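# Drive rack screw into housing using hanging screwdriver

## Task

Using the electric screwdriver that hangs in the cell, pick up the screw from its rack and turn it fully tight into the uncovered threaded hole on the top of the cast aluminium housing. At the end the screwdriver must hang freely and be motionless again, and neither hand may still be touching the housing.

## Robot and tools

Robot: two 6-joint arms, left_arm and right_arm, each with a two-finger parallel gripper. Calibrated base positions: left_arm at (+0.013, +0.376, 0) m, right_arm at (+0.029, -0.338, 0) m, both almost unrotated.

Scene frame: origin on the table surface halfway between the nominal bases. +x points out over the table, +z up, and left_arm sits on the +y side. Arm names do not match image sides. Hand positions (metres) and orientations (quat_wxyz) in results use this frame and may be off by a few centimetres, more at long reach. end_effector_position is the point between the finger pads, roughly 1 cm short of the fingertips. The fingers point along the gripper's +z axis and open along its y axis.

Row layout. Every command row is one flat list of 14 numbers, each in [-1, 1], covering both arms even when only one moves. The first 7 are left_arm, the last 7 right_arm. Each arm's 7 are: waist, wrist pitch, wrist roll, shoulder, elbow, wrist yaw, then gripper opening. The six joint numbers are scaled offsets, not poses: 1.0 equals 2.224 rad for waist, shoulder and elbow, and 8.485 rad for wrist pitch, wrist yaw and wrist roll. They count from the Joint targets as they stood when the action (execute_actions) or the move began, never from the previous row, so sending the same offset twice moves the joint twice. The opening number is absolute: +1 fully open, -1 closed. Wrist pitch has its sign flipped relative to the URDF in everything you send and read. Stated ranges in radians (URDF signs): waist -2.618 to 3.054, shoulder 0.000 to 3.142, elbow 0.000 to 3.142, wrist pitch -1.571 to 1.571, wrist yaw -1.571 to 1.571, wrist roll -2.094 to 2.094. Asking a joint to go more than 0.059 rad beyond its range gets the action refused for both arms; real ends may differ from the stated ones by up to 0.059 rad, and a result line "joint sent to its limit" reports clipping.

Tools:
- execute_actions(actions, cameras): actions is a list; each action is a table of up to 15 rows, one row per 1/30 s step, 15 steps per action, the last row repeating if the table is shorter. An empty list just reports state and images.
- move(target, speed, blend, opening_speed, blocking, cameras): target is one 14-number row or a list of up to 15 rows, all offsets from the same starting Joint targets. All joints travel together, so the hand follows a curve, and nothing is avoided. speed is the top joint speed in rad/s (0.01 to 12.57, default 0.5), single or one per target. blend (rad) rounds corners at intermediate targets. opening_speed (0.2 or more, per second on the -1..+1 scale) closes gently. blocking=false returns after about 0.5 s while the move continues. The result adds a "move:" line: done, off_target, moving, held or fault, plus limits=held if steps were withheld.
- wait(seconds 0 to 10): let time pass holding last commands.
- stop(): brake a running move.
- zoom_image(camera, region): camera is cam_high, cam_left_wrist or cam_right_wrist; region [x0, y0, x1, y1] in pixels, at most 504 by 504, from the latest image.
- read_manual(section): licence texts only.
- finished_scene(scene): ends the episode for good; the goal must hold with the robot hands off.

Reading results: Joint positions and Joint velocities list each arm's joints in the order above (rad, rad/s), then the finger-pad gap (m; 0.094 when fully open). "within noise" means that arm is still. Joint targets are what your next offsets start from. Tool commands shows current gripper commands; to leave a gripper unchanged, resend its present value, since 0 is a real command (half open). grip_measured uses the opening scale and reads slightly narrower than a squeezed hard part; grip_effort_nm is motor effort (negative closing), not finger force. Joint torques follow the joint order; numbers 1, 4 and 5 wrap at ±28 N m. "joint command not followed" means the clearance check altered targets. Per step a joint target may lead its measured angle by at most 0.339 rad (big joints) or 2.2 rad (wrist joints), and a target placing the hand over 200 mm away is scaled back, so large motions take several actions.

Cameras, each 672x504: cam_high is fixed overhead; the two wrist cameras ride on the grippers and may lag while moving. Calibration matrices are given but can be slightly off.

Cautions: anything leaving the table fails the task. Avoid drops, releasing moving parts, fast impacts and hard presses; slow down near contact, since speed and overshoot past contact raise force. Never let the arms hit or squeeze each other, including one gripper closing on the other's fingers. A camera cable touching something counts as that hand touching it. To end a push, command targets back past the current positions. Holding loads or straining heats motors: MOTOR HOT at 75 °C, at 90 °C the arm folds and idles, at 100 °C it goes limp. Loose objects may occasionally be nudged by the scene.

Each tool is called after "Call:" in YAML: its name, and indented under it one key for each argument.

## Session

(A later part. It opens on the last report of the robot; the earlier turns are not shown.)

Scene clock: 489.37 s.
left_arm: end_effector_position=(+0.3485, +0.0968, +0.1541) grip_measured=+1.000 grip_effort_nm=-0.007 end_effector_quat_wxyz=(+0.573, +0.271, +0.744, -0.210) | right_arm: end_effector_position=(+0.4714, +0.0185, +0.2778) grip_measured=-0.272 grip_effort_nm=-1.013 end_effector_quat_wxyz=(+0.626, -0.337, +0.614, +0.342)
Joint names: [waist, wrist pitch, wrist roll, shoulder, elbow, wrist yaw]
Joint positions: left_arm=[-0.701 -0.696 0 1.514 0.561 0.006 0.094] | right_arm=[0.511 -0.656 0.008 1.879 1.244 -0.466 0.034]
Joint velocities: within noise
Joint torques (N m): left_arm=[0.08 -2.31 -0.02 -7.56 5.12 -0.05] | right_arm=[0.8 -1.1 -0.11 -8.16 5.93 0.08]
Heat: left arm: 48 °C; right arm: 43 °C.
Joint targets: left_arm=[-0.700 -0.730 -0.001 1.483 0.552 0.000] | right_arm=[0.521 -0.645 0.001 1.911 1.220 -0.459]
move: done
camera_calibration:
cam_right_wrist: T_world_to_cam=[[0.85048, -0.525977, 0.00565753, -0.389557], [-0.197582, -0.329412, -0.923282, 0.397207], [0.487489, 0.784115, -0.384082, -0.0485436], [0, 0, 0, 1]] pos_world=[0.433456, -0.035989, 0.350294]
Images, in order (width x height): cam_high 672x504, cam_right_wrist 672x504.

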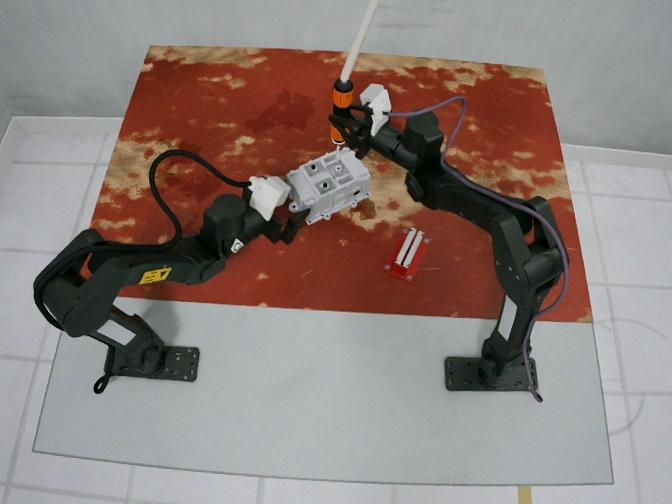

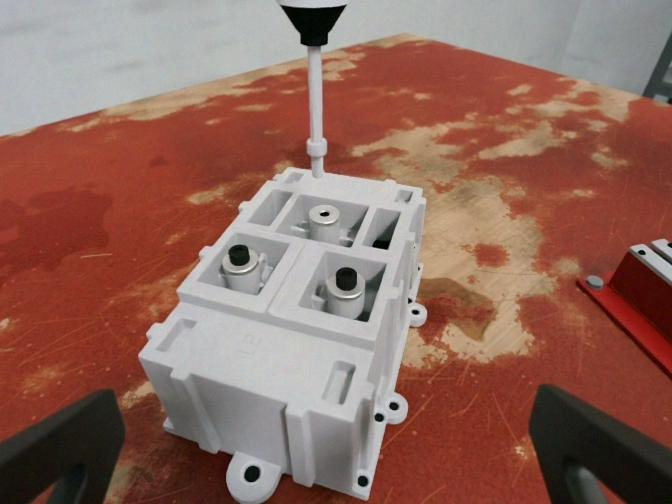

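Call:
move:
  target: [0,0,0,0,0,0,1,-0.0097,-0.0039,0,0.009,-0.0148,-0.0031,-0.55]
  speed: 0.08
  cameras: ["cam_right_wrist","cam_high"]

Call:
zoom_image:
  camera: "cam_high"
  region: [315, 135, 360, 180]

Call:
zoom_image:
  camera: "cam_right_wrist"
  region: [270, 110, 390, 230]

Scene clock: 509.80 s.
left_arm: end_effector_position=(+0.3485, +0.0968, +0.1541) grip_measured=+1.000 grip_effort_nm=-0.007 end_effector_quat_wxyz=(+0.573, +0.271, +0.744, -0.210) | right_arm: end_effector_position=(+0.4739, +0.0141, +0.2603) grip_measured=-0.272 grip_effort_nm=-1.013 end_effector_quat_wxyz=(+0.621, -0.335, +0.621, +0.340)
Joint names: [waist, wrist pitch, wrist roll, shoulder, elbow, wrist yaw]
Joint positions: left_arm=[-0.701 -0.696 0 1.514 0.561 0.006 0.094] | right_arm=[0.501 -0.691 0.008 1.898 1.211 -0.472 0.034]
Joint velocities: within noise
Joint torques (N m): left_arm=[0.09 -2.3 -0.01 -7.57 5.12 -0.06] | right_arm=[-0.01 -1.07 -0.12 -8.12 5.81 -0.14]
Heat: left arm: 49 °C; right arm: 41 °C.
Joint targets: left_arm=[-0.700 -0.730 -0.001 1.483 0.552 0.000] | right_arm=[0.499 -0.678 0.001 1.931 1.187 -0.485]
move: done
camera_calibration:
cam_right_wrist: T_world_to_cam=[[0.847858, -0.530218, -0.00229956, -0.390612], [-0.212889, -0.336447, -0.917323, 0.385804], [0.485608, 0.77825, -0.398137, -0.0484725], [0, 0, 0, 1]] pos_world=[0.436856, -0.0395835, 0.33371]
Images, in order (width x height): cam_high 672x504, cam_right_wrist 672x504.

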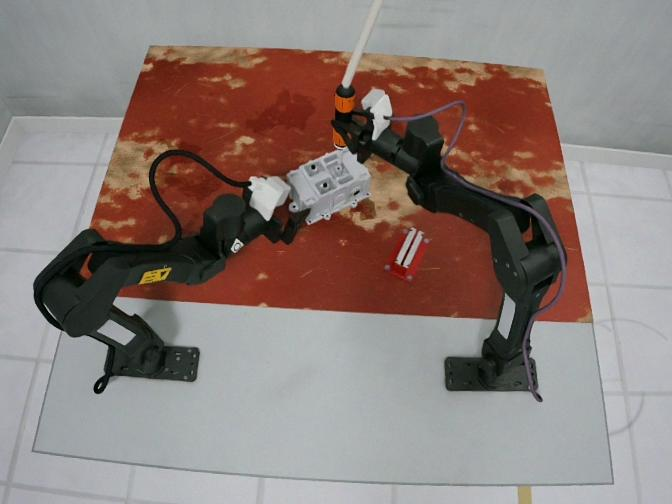

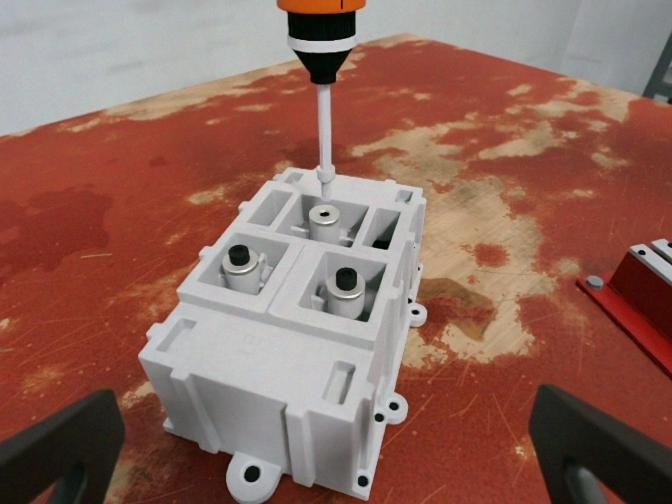

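Scaled by 11.200 from the camera's 672x504 image, which has a finer 960x720 frame.

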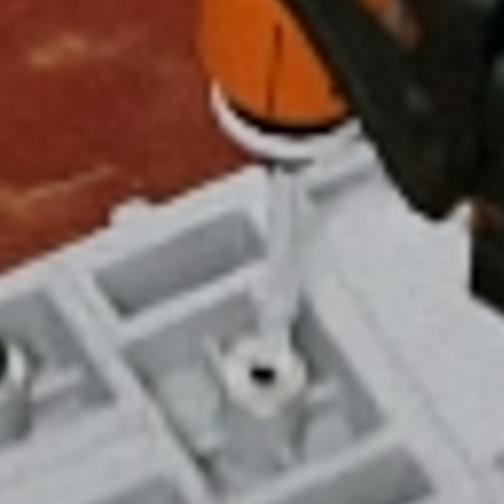

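Scaled by 4.200 from the camera's 672x504 image, which has a finer 960x720 frame.

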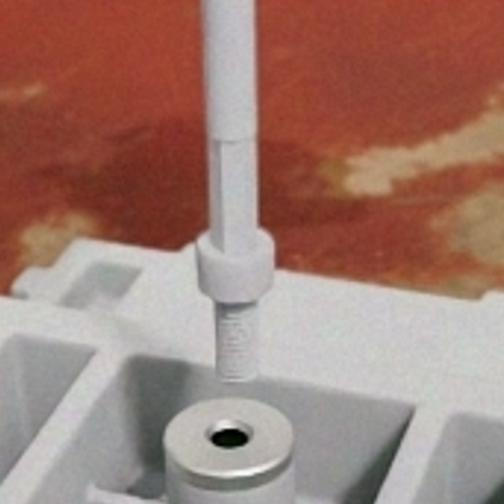

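Call:
move:
  target: [0,0,0,0,0,0,1,0.0067,-0.0017,0,0.0036,-0.0027,0.003,-0.55]
  speed: 0.08
  cameras: ["cam_right_wrist","cam_high"]

Call:
zoom_image:
  camera: "cam_high"
  region: [315, 135, 360, 180]

Call:
zoom_image:
  camera: "cam_right_wrist"
  region: [270, 110, 390, 230]

Scene clock: 530.27 s.
left_arm: end_effector_position=(+0.3485, +0.0968, +0.1541) grip_measured=+1.000 grip_effort_nm=-0.012 end_effector_quat_wxyz=(+0.573, +0.271, +0.744, -0.210) | right_arm: end_effector_position=(+0.4734, +0.0163, +0.2604) grip_measured=-0.272 grip_effort_nm=-1.018 end_effector_quat_wxyz=(+0.624, -0.335, +0.618, +0.341)
Joint names: [waist, wrist pitch, wrist roll, shoulder, elbow, wrist yaw]
Joint positions: left_arm=[-0.701 -0.696 0 1.514 0.561 0.006 0.094] | right_arm=[0.506 -0.705 0.008 1.904 1.211 -0.468 0.034]
Joint velocities: within noise
Joint torques (N m): left_arm=[0.1 -2.31 -0.02 -7.54 5.14 -0.06] | right_arm=[0.79 -1.09 -0.12 -7.88 5.35 0.07]
Heat: left arm: 49 °C; right arm: 40 °C.
Joint targets: left_arm=[-0.700 -0.730 -0.001 1.483 0.552 0.000] | right_arm=[0.514 -0.693 0.001 1.939 1.181 -0.460]
move: done
camera_calibration:
cam_right_wrist: T_world_to_cam=[[0.848481, -0.529223, 0.00168076, -0.39032], [-0.205789, -0.332856, -0.920249, 0.383963], [0.487576, 0.780468, -0.39133, -0.0526316], [0, 0, 0, 1]] pos_world=[0.435857, -0.0376844, 0.333402]
Images, in order (width x height): cam_high 672x504, cam_right_wrist 672x504.

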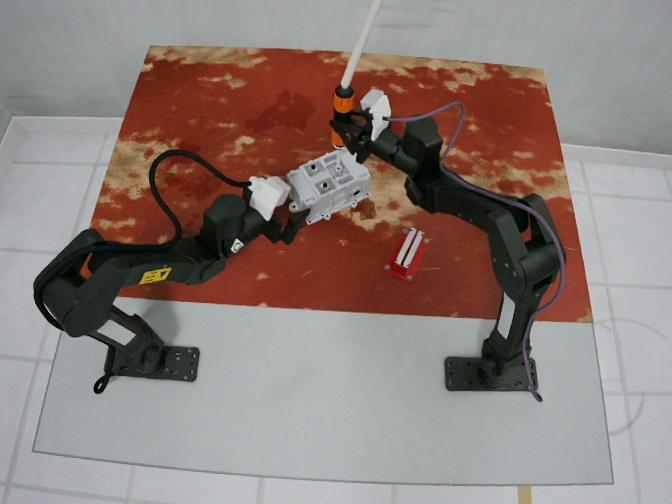

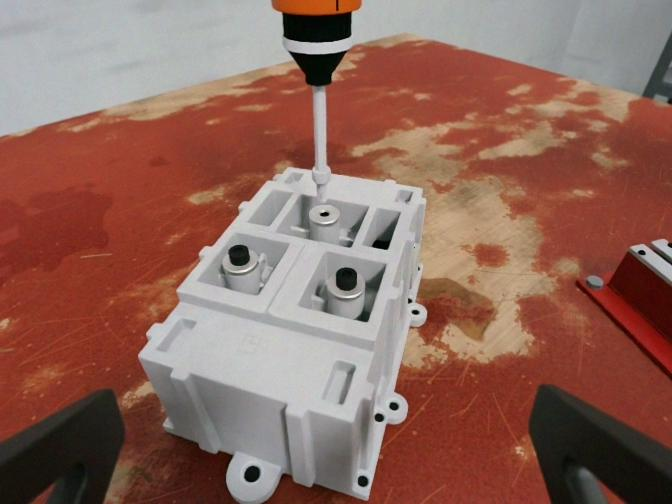

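Scaled by 11.200 from the camera's 672x504 image, which has a finer 960x720 frame.

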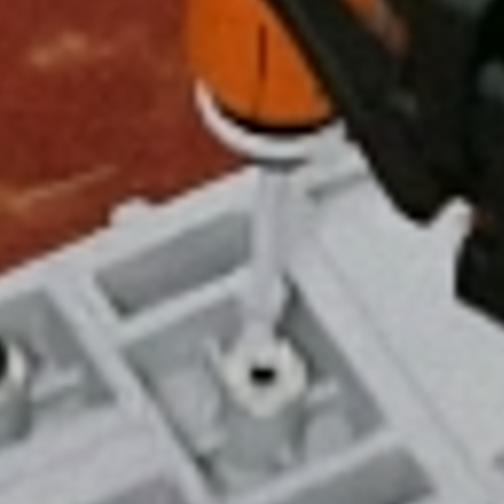

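Scaled by 4.200 from the camera's 672x504 image, which has a finer 960x720 frame.

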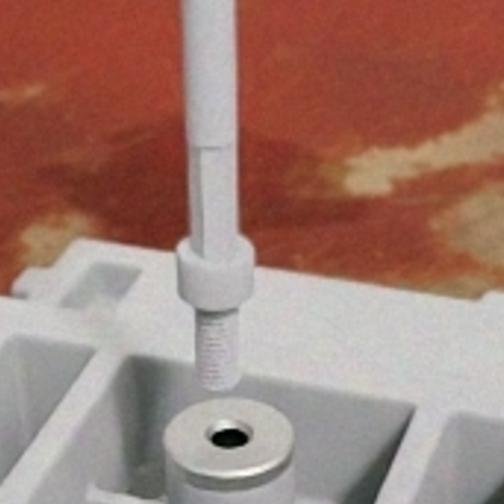

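Call:
move:
  target: [0,0,0,0,0,0,1,0,0.0026,0,0,0,0,-0.55]
  speed: 0.08
  cameras: ["cam_right_wrist","cam_high"]

Call:
zoom_image:
  camera: "cam_high"
  region: [315, 135, 360, 180]

Call:
zoom_image:
  camera: "cam_right_wrist"
  region: [270, 110, 390, 230]

Scene clock: 555.13 s.
left_arm: end_effector_position=(+0.3485, +0.0968, +0.1541) grip_measured=+1.000 grip_effort_nm=-0.002 end_effector_quat_wxyz=(+0.573, +0.271, +0.744, -0.210) | right_arm: end_effector_position=(+0.4736, +0.0162, +0.2598) grip_measured=-0.272 grip_effort_nm=-1.018 end_effector_quat_wxyz=(+0.623, -0.335, +0.619, +0.340)
Joint names: [waist, wrist pitch, wrist roll, shoulder, elbow, wrist yaw]
Joint positions: left_arm=[-0.701 -0.696 0 1.514 0.561 0.006 0.094] | right_arm=[0.506 -0.702 0.008 1.904 1.211 -0.467 0.034]
Joint velocities: within noise
Joint torques (N m): left_arm=[0.08 -2.29 -0.01 -7.56 5.11 -0.05] | right_arm=[0.65 -0.93 -0.13 -8.03 5.22 0.05]
Heat: left arm: 49 °C; right arm: 40 °C.
Joint targets: left_arm=[-0.700 -0.730 -0.001 1.483 0.552 0.000] | right_arm=[0.514 -0.670 0.001 1.939 1.181 -0.460]
move: done
camera_calibration:
cam_right_wrist: T_world_to_cam=[[0.847708, -0.530463, 0.000342188, -0.389837], [-0.208438, -0.333688, -0.919351, 0.384393], [0.487796, 0.77927, -0.393438, -0.0524135], [0, 0, 0, 1]] pos_world=[0.436157, -0.0376825, 0.332904]
Images, in order (width x height): cam_high 672x504, cam_right_wrist 672x504.

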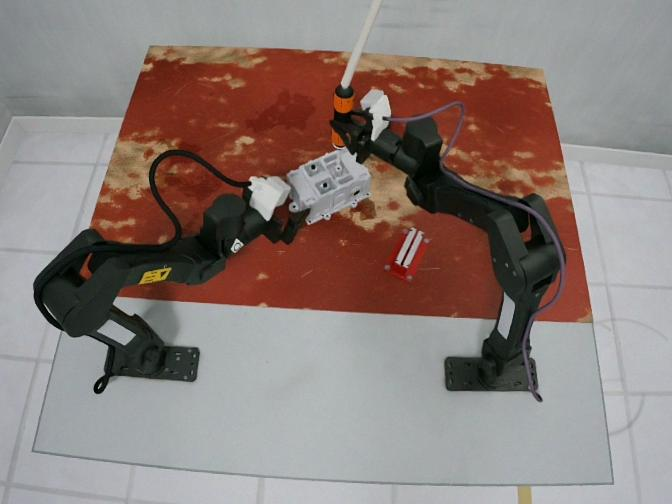

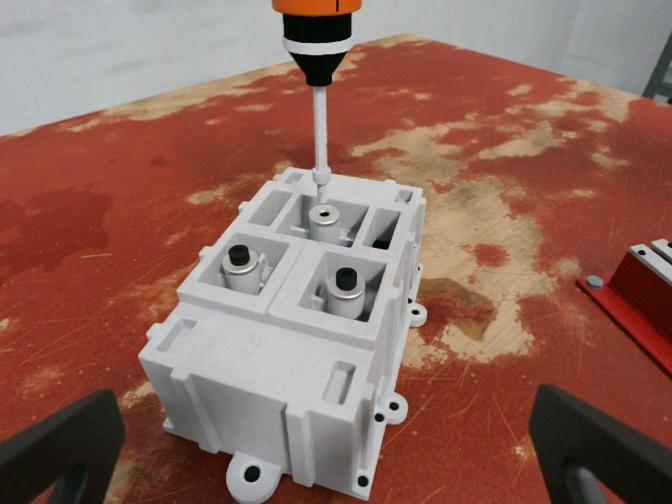

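Scaled by 11.200 from the camera's 672x504 image, which has a finer 960x720 frame.

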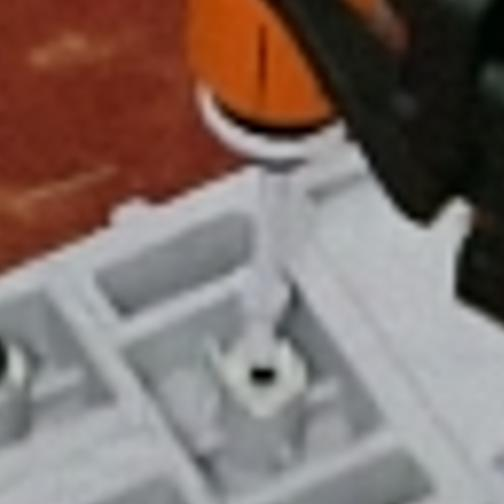

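Scaled by 4.200 from the camera's 672x504 image, which has a finer 960x720 frame.

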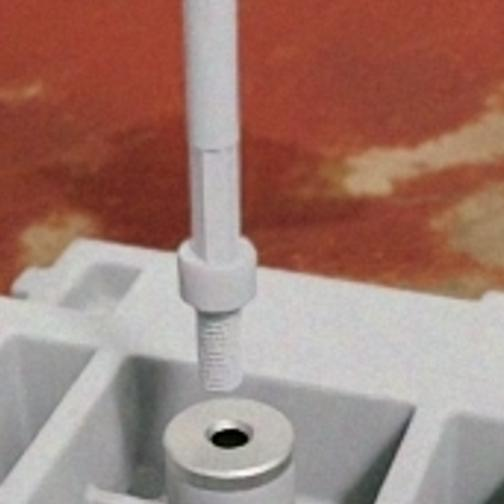

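Call:
move:
  target: [0,0,0,0,0,0,1,0,0,0,0.0032,-0.0052,0,-0.55]
  speed: 0.08
  cameras: ["cam_right_wrist","cam_high"]

Call:
zoom_image:
  camera: "cam_high"
  region: [315, 135, 360, 180]

Call:
zoom_image:
  camera: "cam_right_wrist"
  region: [270, 110, 390, 230]

Scene clock: 570.57 s.
left_arm: end_effector_position=(+0.3485, +0.0968, +0.1541) grip_measured=+1.000 grip_effort_nm=0.002 end_effector_quat_wxyz=(+0.573, +0.271, +0.744, -0.210) | right_arm: end_effector_position=(+0.4728, +0.0157, +0.2499) grip_measured=-0.272 grip_effort_nm=-1.018 end_effector_quat_wxyz=(+0.616, -0.335, +0.627, +0.340)
Joint names: [waist, wrist pitch, wrist roll, shoulder, elbow, wrist yaw]
Joint positions: left_arm=[-0.701 -0.696 0 1.514 0.561 0.006 0.094] | right_arm=[0.506 -0.701 0.008 1.909 1.196 -0.467 0.034]
Joint velocities: within noise
Joint torques (N m): left_arm=[0.09 -2.3 -0.01 -7.57 5.12 -0.05] | right_arm=[0.61 -0.91 -0.11 -7.82 5.42 0.03]
Heat: left arm: 49 °C; right arm: 40 °C.
Joint targets: left_arm=[-0.700 -0.730 -0.001 1.483 0.552 0.000] | right_arm=[0.514 -0.670 0.001 1.946 1.170 -0.460]
move: off_target (right_arm); right_arm: the shoulder is farthest, 0.037 rad from its target
camera_calibration:
cam_right_wrist: T_world_to_cam=[[0.847576, -0.530588, -0.00953201, -0.386927], [-0.225363, -0.343622, -0.911666, 0.381166], [0.480444, 0.774855, -0.410821, -0.0476701], [0, 0, 0, 1]] pos_world=[0.436754, -0.0373844, 0.324224]
Images, in order (width x height): cam_high 672x504, cam_right_wrist 672x504.

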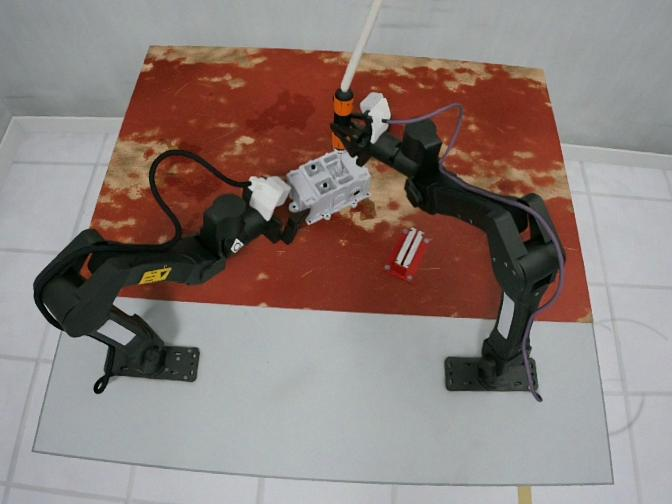

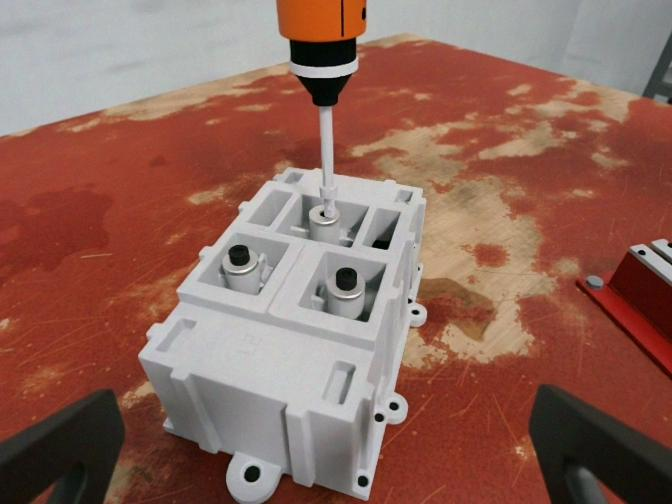

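Scaled by 11.200 from the camera's 672x504 image, which has a finer 960x720 frame.

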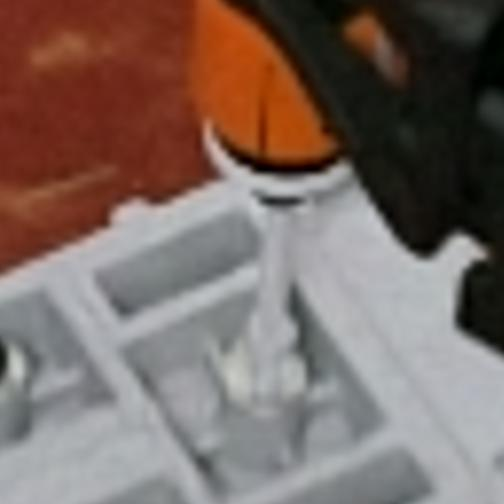

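Scaled by 4.200 from the camera's 672x504 image, which has a finer 960x720 frame.

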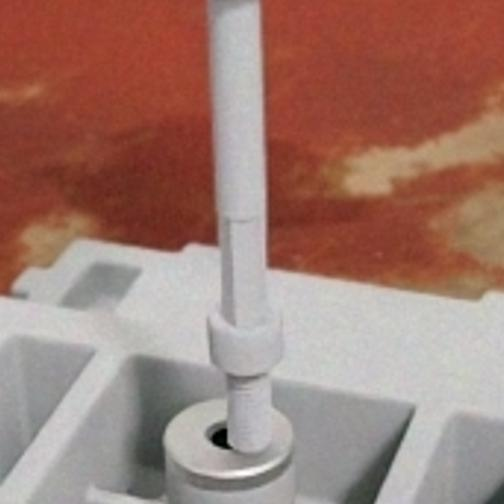

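Call:
move:
  target: [0,0,0,0,0,0,1,-0.0067,0,0,0.0018,0.0279,-0.0029,-0.55]
  speed: 0.08
  cameras: ["cam_right_wrist","cam_high"]

Call:
zoom_image:
  camera: "cam_high"
  region: [315, 135, 360, 180]

Call:
zoom_image:
  camera: "cam_right_wrist"
  region: [270, 110, 390, 230]

Scene clock: 588.60 s.
left_arm: end_effector_position=(+0.3485, +0.0968, +0.1541) grip_measured=+1.000 grip_effort_nm=-0.007 end_effector_quat_wxyz=(+0.573, +0.271, +0.744, -0.210) | right_arm: end_effector_position=(+0.4749, +0.0152, +0.2512) grip_measured=-0.272 grip_effort_nm=-1.023 end_effector_quat_wxyz=(+0.617, -0.335, +0.626, +0.340)
Joint names: [waist, wrist pitch, wrist roll, shoulder, elbow, wrist yaw]
Joint positions: left_arm=[-0.701 -0.696 0 1.514 0.561 0.006 0.094] | right_arm=[0.502 -0.701 0.008 1.914 1.204 -0.47 0.034]
Joint velocities: within noise
Joint torques (N m): left_arm=[0.09 -2.31 -0.01 -7.56 5.11 -0.05] | right_arm=[-0.12 -0.93 -0.11 -7.87 9.54 -0.15]
Heat: left arm: 49 °C; right arm: 39 °C.
Joint targets: left_arm=[-0.700 -0.730 -0.001 1.483 0.552 0.000] | right_arm=[0.499 -0.670 0.001 1.950 1.232 -0.484]
move: off_target (right_arm); right_arm: the shoulder is farthest, 0.036 rad from its target
camera_calibration:
cam_right_wrist: T_world_to_cam=[[0.847629, -0.530531, -0.00780678, -0.38948], [-0.222368, -0.341842, -0.91307, 0.381656], [0.481743, 0.775681, -0.407728, -0.0490944], [0, 0, 0, 1]] pos_world=[0.438654, -0.0380842, 0.325421]
Images, in order (width x height): cam_high 672x504, cam_right_wrist 672x504.

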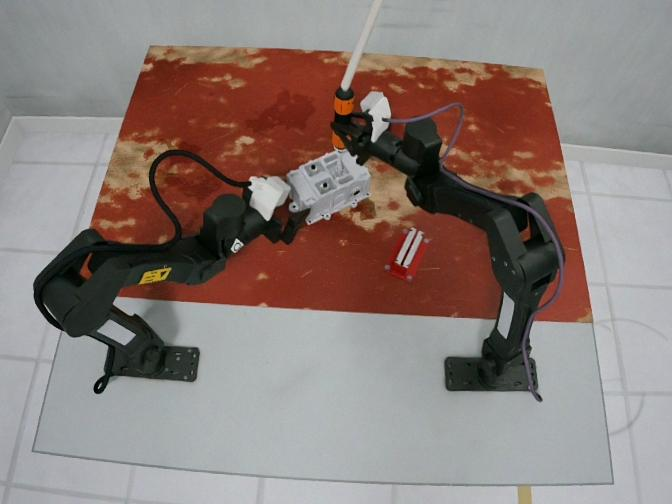

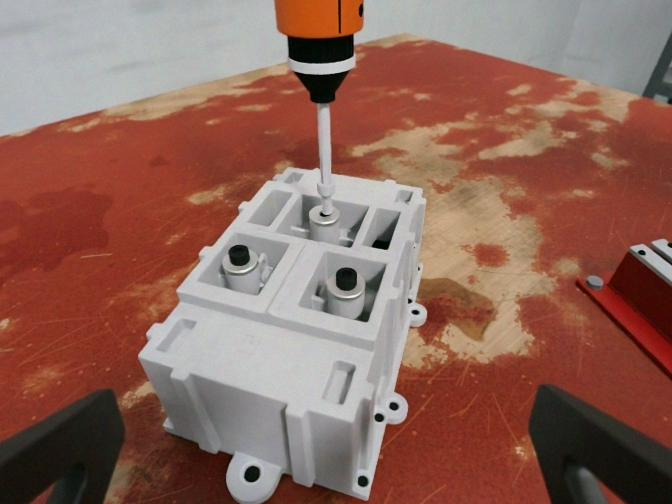

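Scaled by 11.200 from the camera's 672x504 image, which has a finer 960x720 frame.

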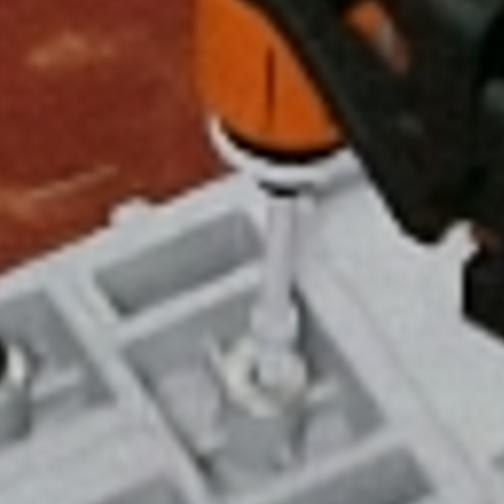

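Scaled by 4.200 from the camera's 672x504 image, which has a finer 960x720 frame.

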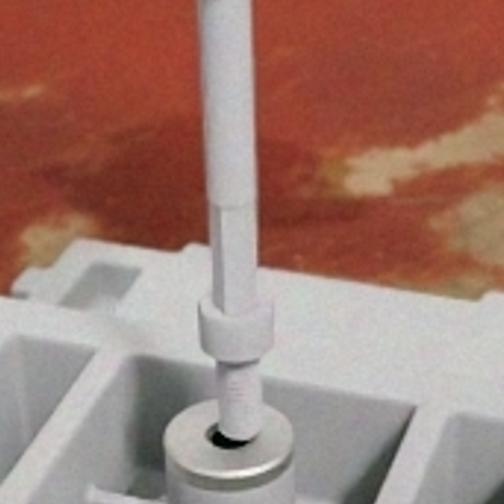

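Call:
move:
  target: [0,0,0,0,0,0,1,0.0012,-0.0038,0,0,0,0,-0.55]
  speed: 0.08
  cameras: ["cam_right_wrist","cam_high"]

Call:
zoom_image:
  camera: "cam_high"
  region: [315, 135, 360, 180]

Call:
zoom_image:
  camera: "cam_right_wrist"
  region: [270, 110, 390, 230]

Scene clock: 601.20 s.
left_arm: end_effector_position=(+0.3485, +0.0968, +0.1541) grip_measured=+1.000 grip_effort_nm=-0.007 end_effector_quat_wxyz=(+0.573, +0.271, +0.744, -0.210) | right_arm: end_effector_position=(+0.4748, +0.0153, +0.2546) grip_measured=-0.272 grip_effort_nm=-1.013 end_effector_quat_wxyz=(+0.622, -0.335, +0.620, +0.341)
Joint names: [waist, wrist pitch, wrist roll, shoulder, elbow, wrist yaw]
Joint positions: left_arm=[-0.701 -0.696 0 1.514 0.561 0.006 0.094] | right_arm=[0.502 -0.716 0.008 1.914 1.204 -0.472 0.034]
Joint velocities: within noise
Joint torques (N m): left_arm=[0.09 -2.3 -0.03 -7.57 5.14 -0.06] | right_arm=[0.03 -1.03 -0.11 -7.94 9.52 -0.14]
Heat: left arm: 49 °C; right arm: 42 °C.
Joint targets: left_arm=[-0.700 -0.730 -0.001 1.483 0.552 0.000] | right_arm=[0.502 -0.703 0.001 1.950 1.232 -0.484]
move: off_target (right_arm); right_arm: the shoulder is farthest, 0.036 rad from its target
camera_calibration:
cam_right_wrist: T_world_to_cam=[[0.84831, -0.5295, -0.00086456, -0.39133], [-0.210166, -0.335207, -0.918404, 0.380177], [0.486005, 0.779273, -0.395642, -0.0528526], [0, 0, 0, 1]] pos_world=[0.437556, -0.0385845, 0.327907]
Images, in order (width x height): cam_high 672x504, cam_right_wrist 672x504.

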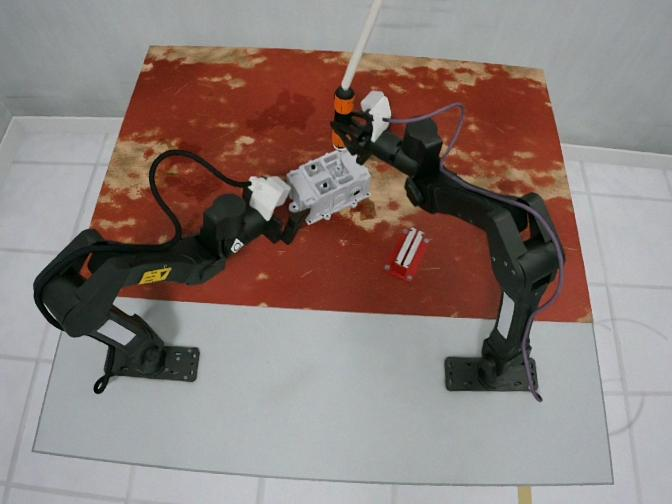

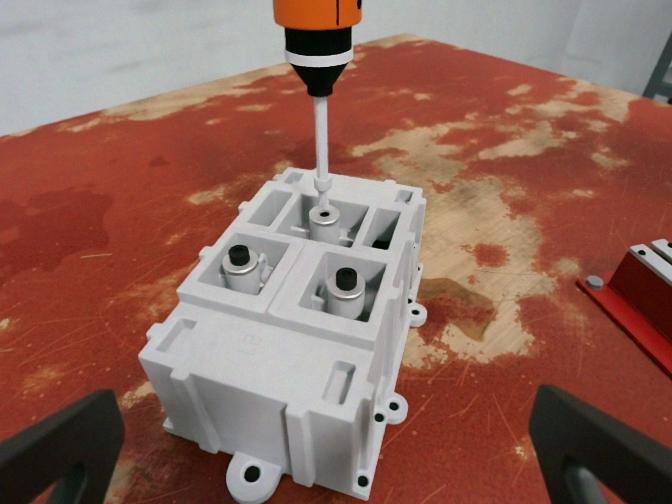

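Scaled by 11.200 from the camera's 672x504 image, which has a finer 960x720 frame.

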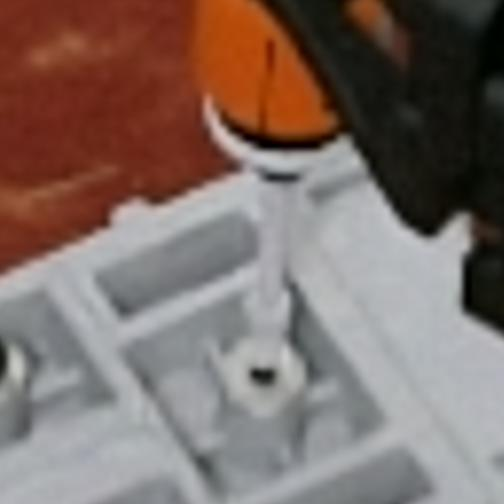

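Scaled by 4.200 from the camera's 672x504 image, which has a finer 960x720 frame.

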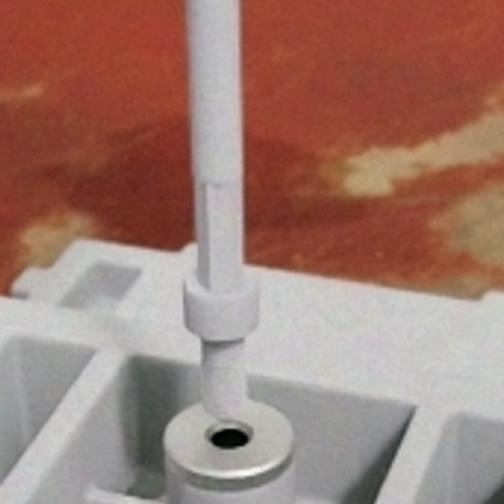

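Call:
move:
  target: [0,0,0,0,0,0,1,0,-0.0027,0,0.0049,-0.0288,0,-0.55]
  speed: 0.05
  cameras: ["cam_right_wrist","cam_high"]

Call:
zoom_image:
  camera: "cam_high"
  region: [315, 135, 360, 180]

Call:
zoom_image:
  camera: "cam_right_wrist"
  region: [270, 110, 390, 230]

Scene clock: 619.30 s.
left_arm: end_effector_position=(+0.3485, +0.0968, +0.1541) grip_measured=+1.000 grip_effort_nm=-0.007 end_effector_quat_wxyz=(+0.573, +0.271, +0.744, -0.210) | right_arm: end_effector_position=(+0.4746, +0.0153, +0.2512) grip_measured=-0.272 grip_effort_nm=-1.018 end_effector_quat_wxyz=(+0.625, -0.335, +0.617, +0.341)
Joint names: [waist, wrist pitch, wrist roll, shoulder, elbow, wrist yaw]
Joint positions: left_arm=[-0.701 -0.696 0 1.514 0.561 0.006 0.094] | right_arm=[0.502 -0.743 0.008 1.923 1.194 -0.472 0.034]
Joint velocities: within noise
Joint torques (N m): left_arm=[0.08 -2.31 -0.01 -7.57 5.12 -0.05] | right_arm=[0.03 -1.02 -0.11 -7.9 5.49 -0.12]
Heat: left arm: 49 °C; right arm: 44 °C.
Joint targets: left_arm=[-0.700 -0.730 -0.001 1.483 0.552 0.000] | right_arm=[0.502 -0.726 0.001 1.961 1.168 -0.484]
move: off_target (right_arm); right_arm: the shoulder is farthest, 0.038 rad from its target
camera_calibration:
cam_right_wrist: T_world_to_cam=[[0.848475, -0.529228, 0.00271266, -0.392205], [-0.20397, -0.331732, -0.921059, 0.374742], [0.48835, 0.780943, -0.389413, -0.056813], [0, 0, 0, 1]] pos_world=[0.436957, -0.0388842, 0.324099]
Images, in order (width x height): cam_high 672x504, cam_right_wrist 672x504.

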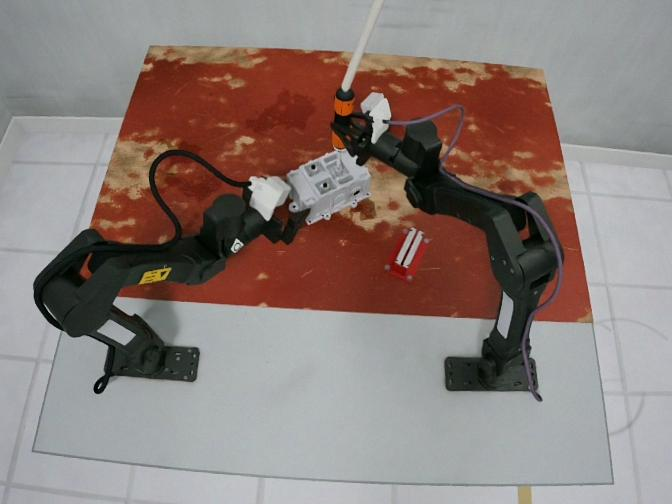

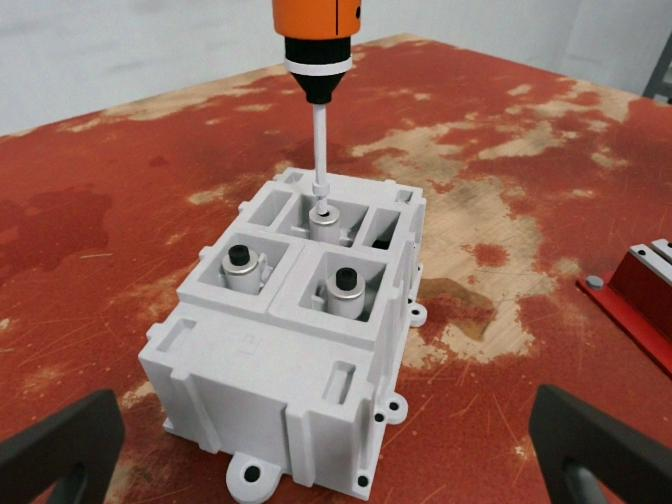

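Scaled by 11.200 from the camera's 672x504 image, which has a finer 960x720 frame.

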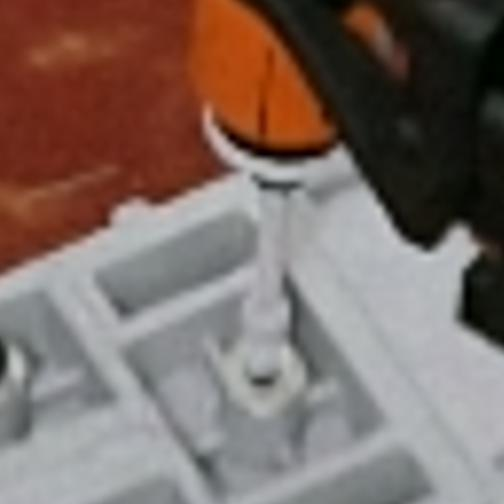

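Scaled by 4.200 from the camera's 672x504 image, which has a finer 960x720 frame.

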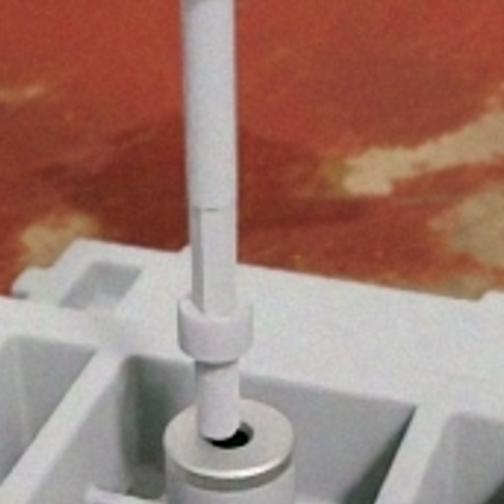

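Call:
move:
  target: [0,0,0,0,0,0,1,0,0.0027,0,0,0,0,-0.55]
  speed: 0.05
  cameras: ["cam_right_wrist","cam_high"]

Call:
zoom_image:
  camera: "cam_high"
  region: [315, 135, 360, 180]

Call:
zoom_image:
  camera: "cam_right_wrist"
  region: [270, 110, 390, 230]

Scene clock: 630.63 s.
left_arm: end_effector_position=(+0.3485, +0.0968, +0.1542) grip_measured=+1.000 grip_effort_nm=-0.002 end_effector_quat_wxyz=(+0.574, +0.271, +0.744, -0.210) | right_arm: end_effector_position=(+0.4746, +0.0153, +0.2510) grip_measured=-0.272 grip_effort_nm=-1.018 end_effector_quat_wxyz=(+0.624, -0.335, +0.618, +0.341)
Joint names: [waist, wrist pitch, wrist roll, shoulder, elbow, wrist yaw]
Joint positions: left_arm=[-0.701 -0.696 0 1.514 0.561 0.006 0.094] | right_arm=[0.502 -0.743 0.008 1.923 1.194 -0.472 0.034]
Joint velocities: within noise
Joint torques (N m): left_arm=[0.09 -2.3 -0.01 -7.56 5.12 -0.06] | right_arm=[0.13 -0.84 -0.12 -7.83 5.48 -0.14]
Heat: left arm: 49 °C; right arm: 42 °C.
Joint targets: left_arm=[-0.700 -0.730 -0.001 1.483 0.552 0.000] | right_arm=[0.502 -0.703 0.001 1.961 1.168 -0.484]
move: off_target (right_arm); right_arm: the wrist pitch is farthest, 0.039 rad from its target
camera_calibration:
cam_right_wrist: T_world_to_cam=[[0.848487, -0.529211, 0.0023807, -0.392133], [-0.2046, -0.332178, -0.920759, 0.374772], [0.488067, 0.780764, -0.390125, -0.0566698], [0, 0, 0, 1]] pos_world=[0.437057, -0.0387843, 0.3239]
Images, in order (width x height): cam_high 672x504, cam_right_wrist 672x504.

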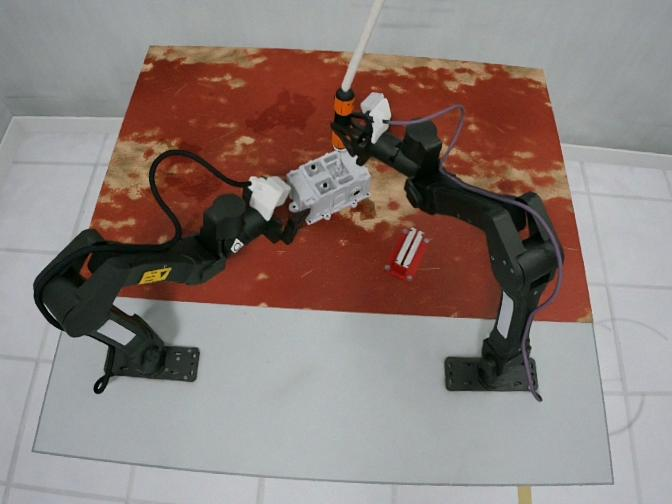

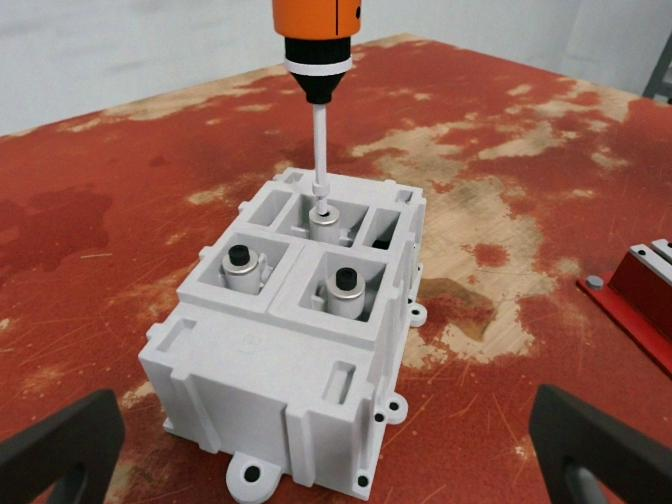

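Scaled by 11.200 from the camera's 672x504 image, which has a finer 960x720 frame.

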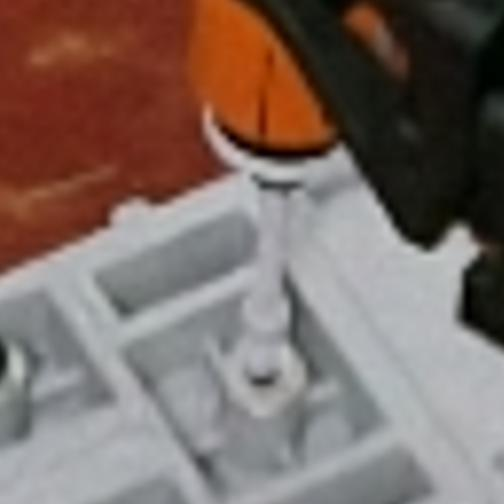

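Scaled by 4.200 from the camera's 672x504 image, which has a finer 960x720 frame.

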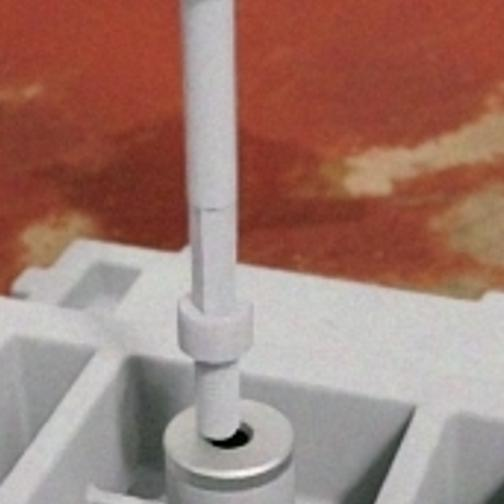

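Call:
move:
  target: [0,0,0,0,0,0,1,0.0008,0.0014,0,0,0,0,-0.55]
  speed: 0.05
  cameras: ["cam_right_wrist","cam_high"]

Call:
zoom_image:
  camera: "cam_high"
  region: [315, 135, 360, 180]

Call:
zoom_image:
  camera: "cam_right_wrist"
  region: [270, 110, 390, 230]

Scene clock: 637.77 s.
left_arm: end_effector_position=(+0.3485, +0.0968, +0.1542) grip_measured=+1.000 grip_effort_nm=-0.007 end_effector_quat_wxyz=(+0.574, +0.271, +0.744, -0.210) | right_arm: end_effector_position=(+0.4746, +0.0153, +0.2504) grip_measured=-0.272 grip_effort_nm=-1.018 end_effector_quat_wxyz=(+0.623, -0.336, +0.619, +0.341)
Joint names: [waist, wrist pitch, wrist roll, shoulder, elbow, wrist yaw]
Joint positions: left_arm=[-0.701 -0.696 0 1.514 0.561 0.006 0.094] | right_arm=[0.502 -0.74 0.008 1.923 1.194 -0.472 0.034]
Joint velocities: within noise
Joint torques (N m): left_arm=[0.09 -2.3 -0.01 -7.57 5.12 -0.05] | right_arm=[0.32 -0.75 -0.13 -7.82 5.45 -0.11]
Heat: left arm: 49 °C; right arm: 41 °C.
Joint targets: left_arm=[-0.700 -0.730 -0.001 1.483 0.552 0.000] | right_arm=[0.504 -0.691 0.001 1.961 1.168 -0.484]
move: off_target (right_arm); right_arm: the wrist pitch is farthest, 0.049 rad from its target
camera_calibration:
cam_right_wrist: T_world_to_cam=[[0.84849, -0.52921, 0.00112995, -0.391761], [-0.20669, -0.333354, -0.919866, 0.37504], [0.487179, 0.780264, -0.39223, -0.0559016], [0, 0, 0, 1]] pos_world=[0.437156, -0.0386845, 0.323503]
Images, in order (width x height): cam_high 672x504, cam_right_wrist 672x504.

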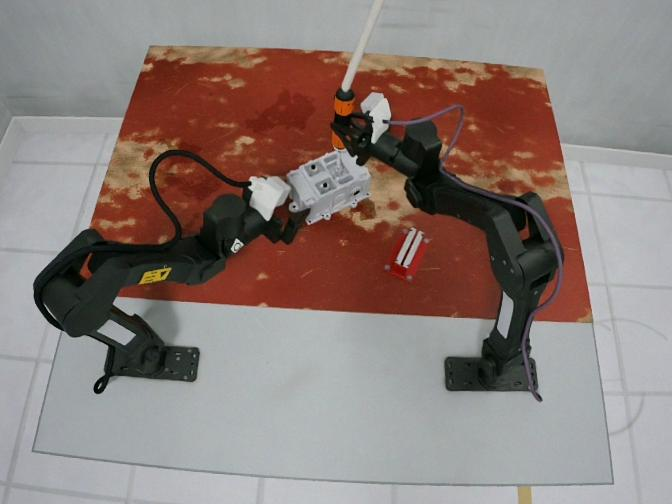

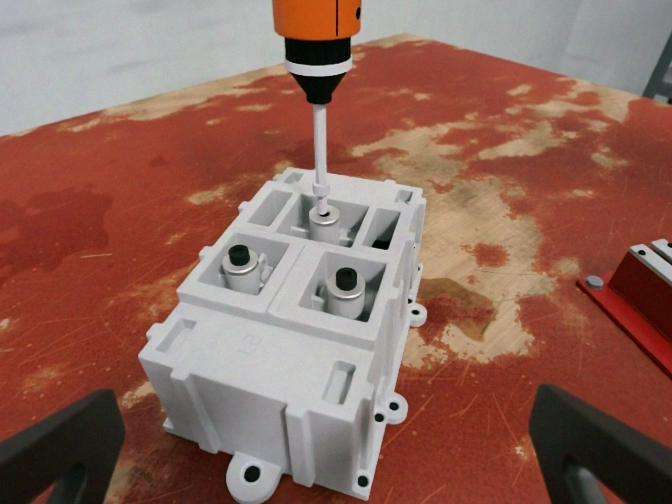

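Scaled by 11.200 from the camera's 672x504 image, which has a finer 960x720 frame.

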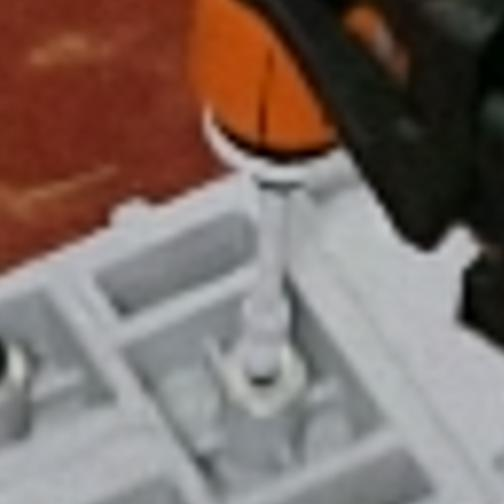

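Scaled by 4.200 from the camera's 672x504 image, which has a finer 960x720 frame.

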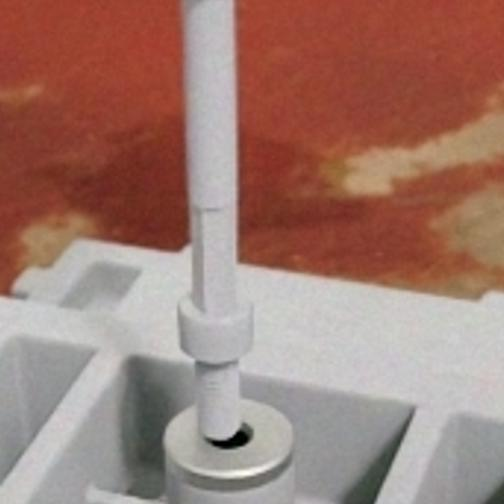

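Call:
move:
  target: [0,0,0,0,0,0,1,0.0049,0.0014,0,0,0,0,-0.55]
  speed: 0.05
  cameras: ["cam_right_wrist","cam_high"]

Call:
zoom_image:
  camera: "cam_high"
  region: [315, 135, 360, 180]

Call:
zoom_image:
  camera: "cam_right_wrist"
  region: [270, 110, 390, 230]

Scene clock: 657.43 s.
left_arm: end_effector_position=(+0.3485, +0.0968, +0.1542) grip_measured=+1.000 grip_effort_nm=-0.007 end_effector_quat_wxyz=(+0.574, +0.271, +0.744, -0.210) | right_arm: end_effector_position=(+0.4738, +0.0163, +0.2497) grip_measured=-0.272 grip_effort_nm=-1.018 end_effector_quat_wxyz=(+0.622, -0.336, +0.619, +0.341)
Joint names: [waist, wrist pitch, wrist roll, shoulder, elbow, wrist yaw]
Joint positions: left_arm=[-0.701 -0.696 0 1.514 0.561 0.006 0.094] | right_arm=[0.504 -0.737 0.008 1.923 1.194 -0.472 0.034]
Joint velocities: within noise
Joint torques (N m): left_arm=[0.09 -2.31 -0.01 -7.57 5.11 -0.05] | right_arm=[0.96 -0.69 -0.12 -7.8 5.52 -0.13]
Heat: left arm: 49 °C; right arm: 40 °C.
Joint targets: left_arm=[-0.700 -0.730 -0.001 1.483 0.552 0.000] | right_arm=[0.515 -0.679 0.000 1.961 1.168 -0.484]
move: off_target (right_arm); right_arm: the wrist pitch is farthest, 0.058 rad from its target
camera_calibration:
cam_right_wrist: T_world_to_cam=[[0.849696, -0.527272, 0.000436856, -0.390984], [-0.207799, -0.335627, -0.918789, 0.374894], [0.484599, 0.780601, -0.394748, -0.0547556], [0, 0, 0, 1]] pos_world=[0.436655, -0.0375882, 0.323004]
Images, in order (width x height): cam_high 672x504, cam_right_wrist 672x504.

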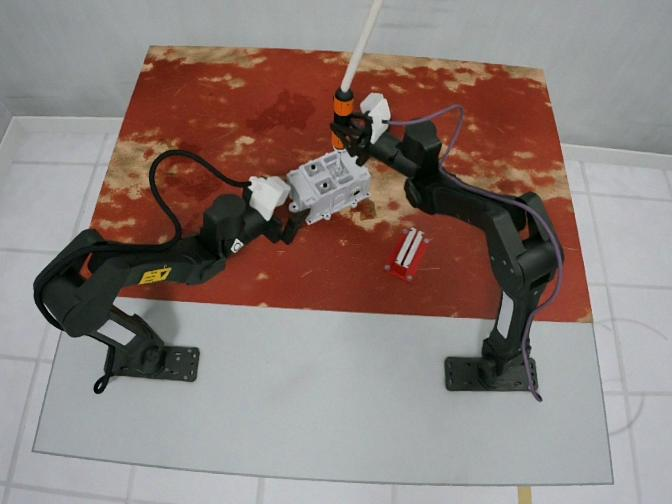

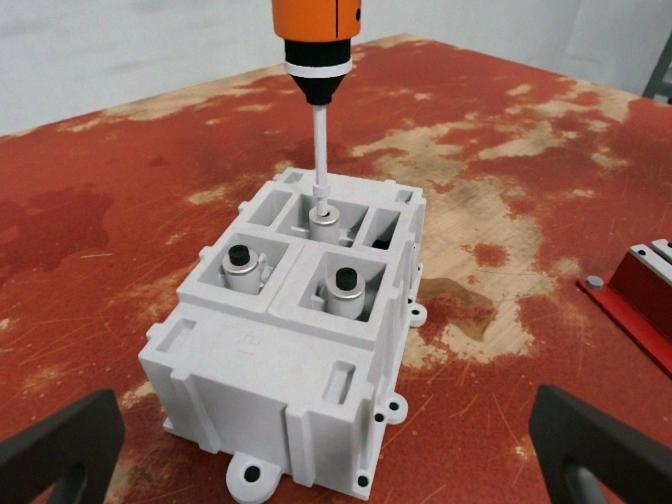

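Scaled by 11.200 from the camera's 672x504 image, which has a finer 960x720 frame.

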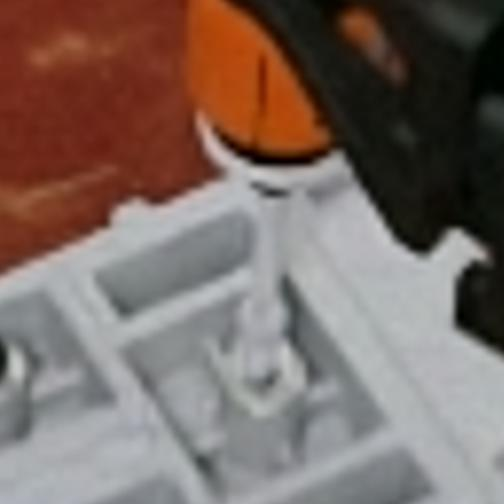

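Scaled by 4.200 from the camera's 672x504 image, which has a finer 960x720 frame.

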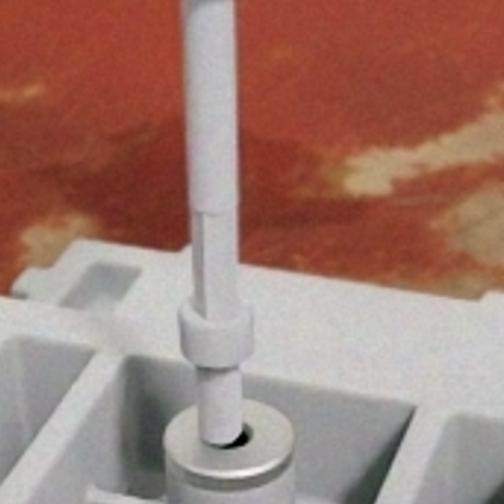

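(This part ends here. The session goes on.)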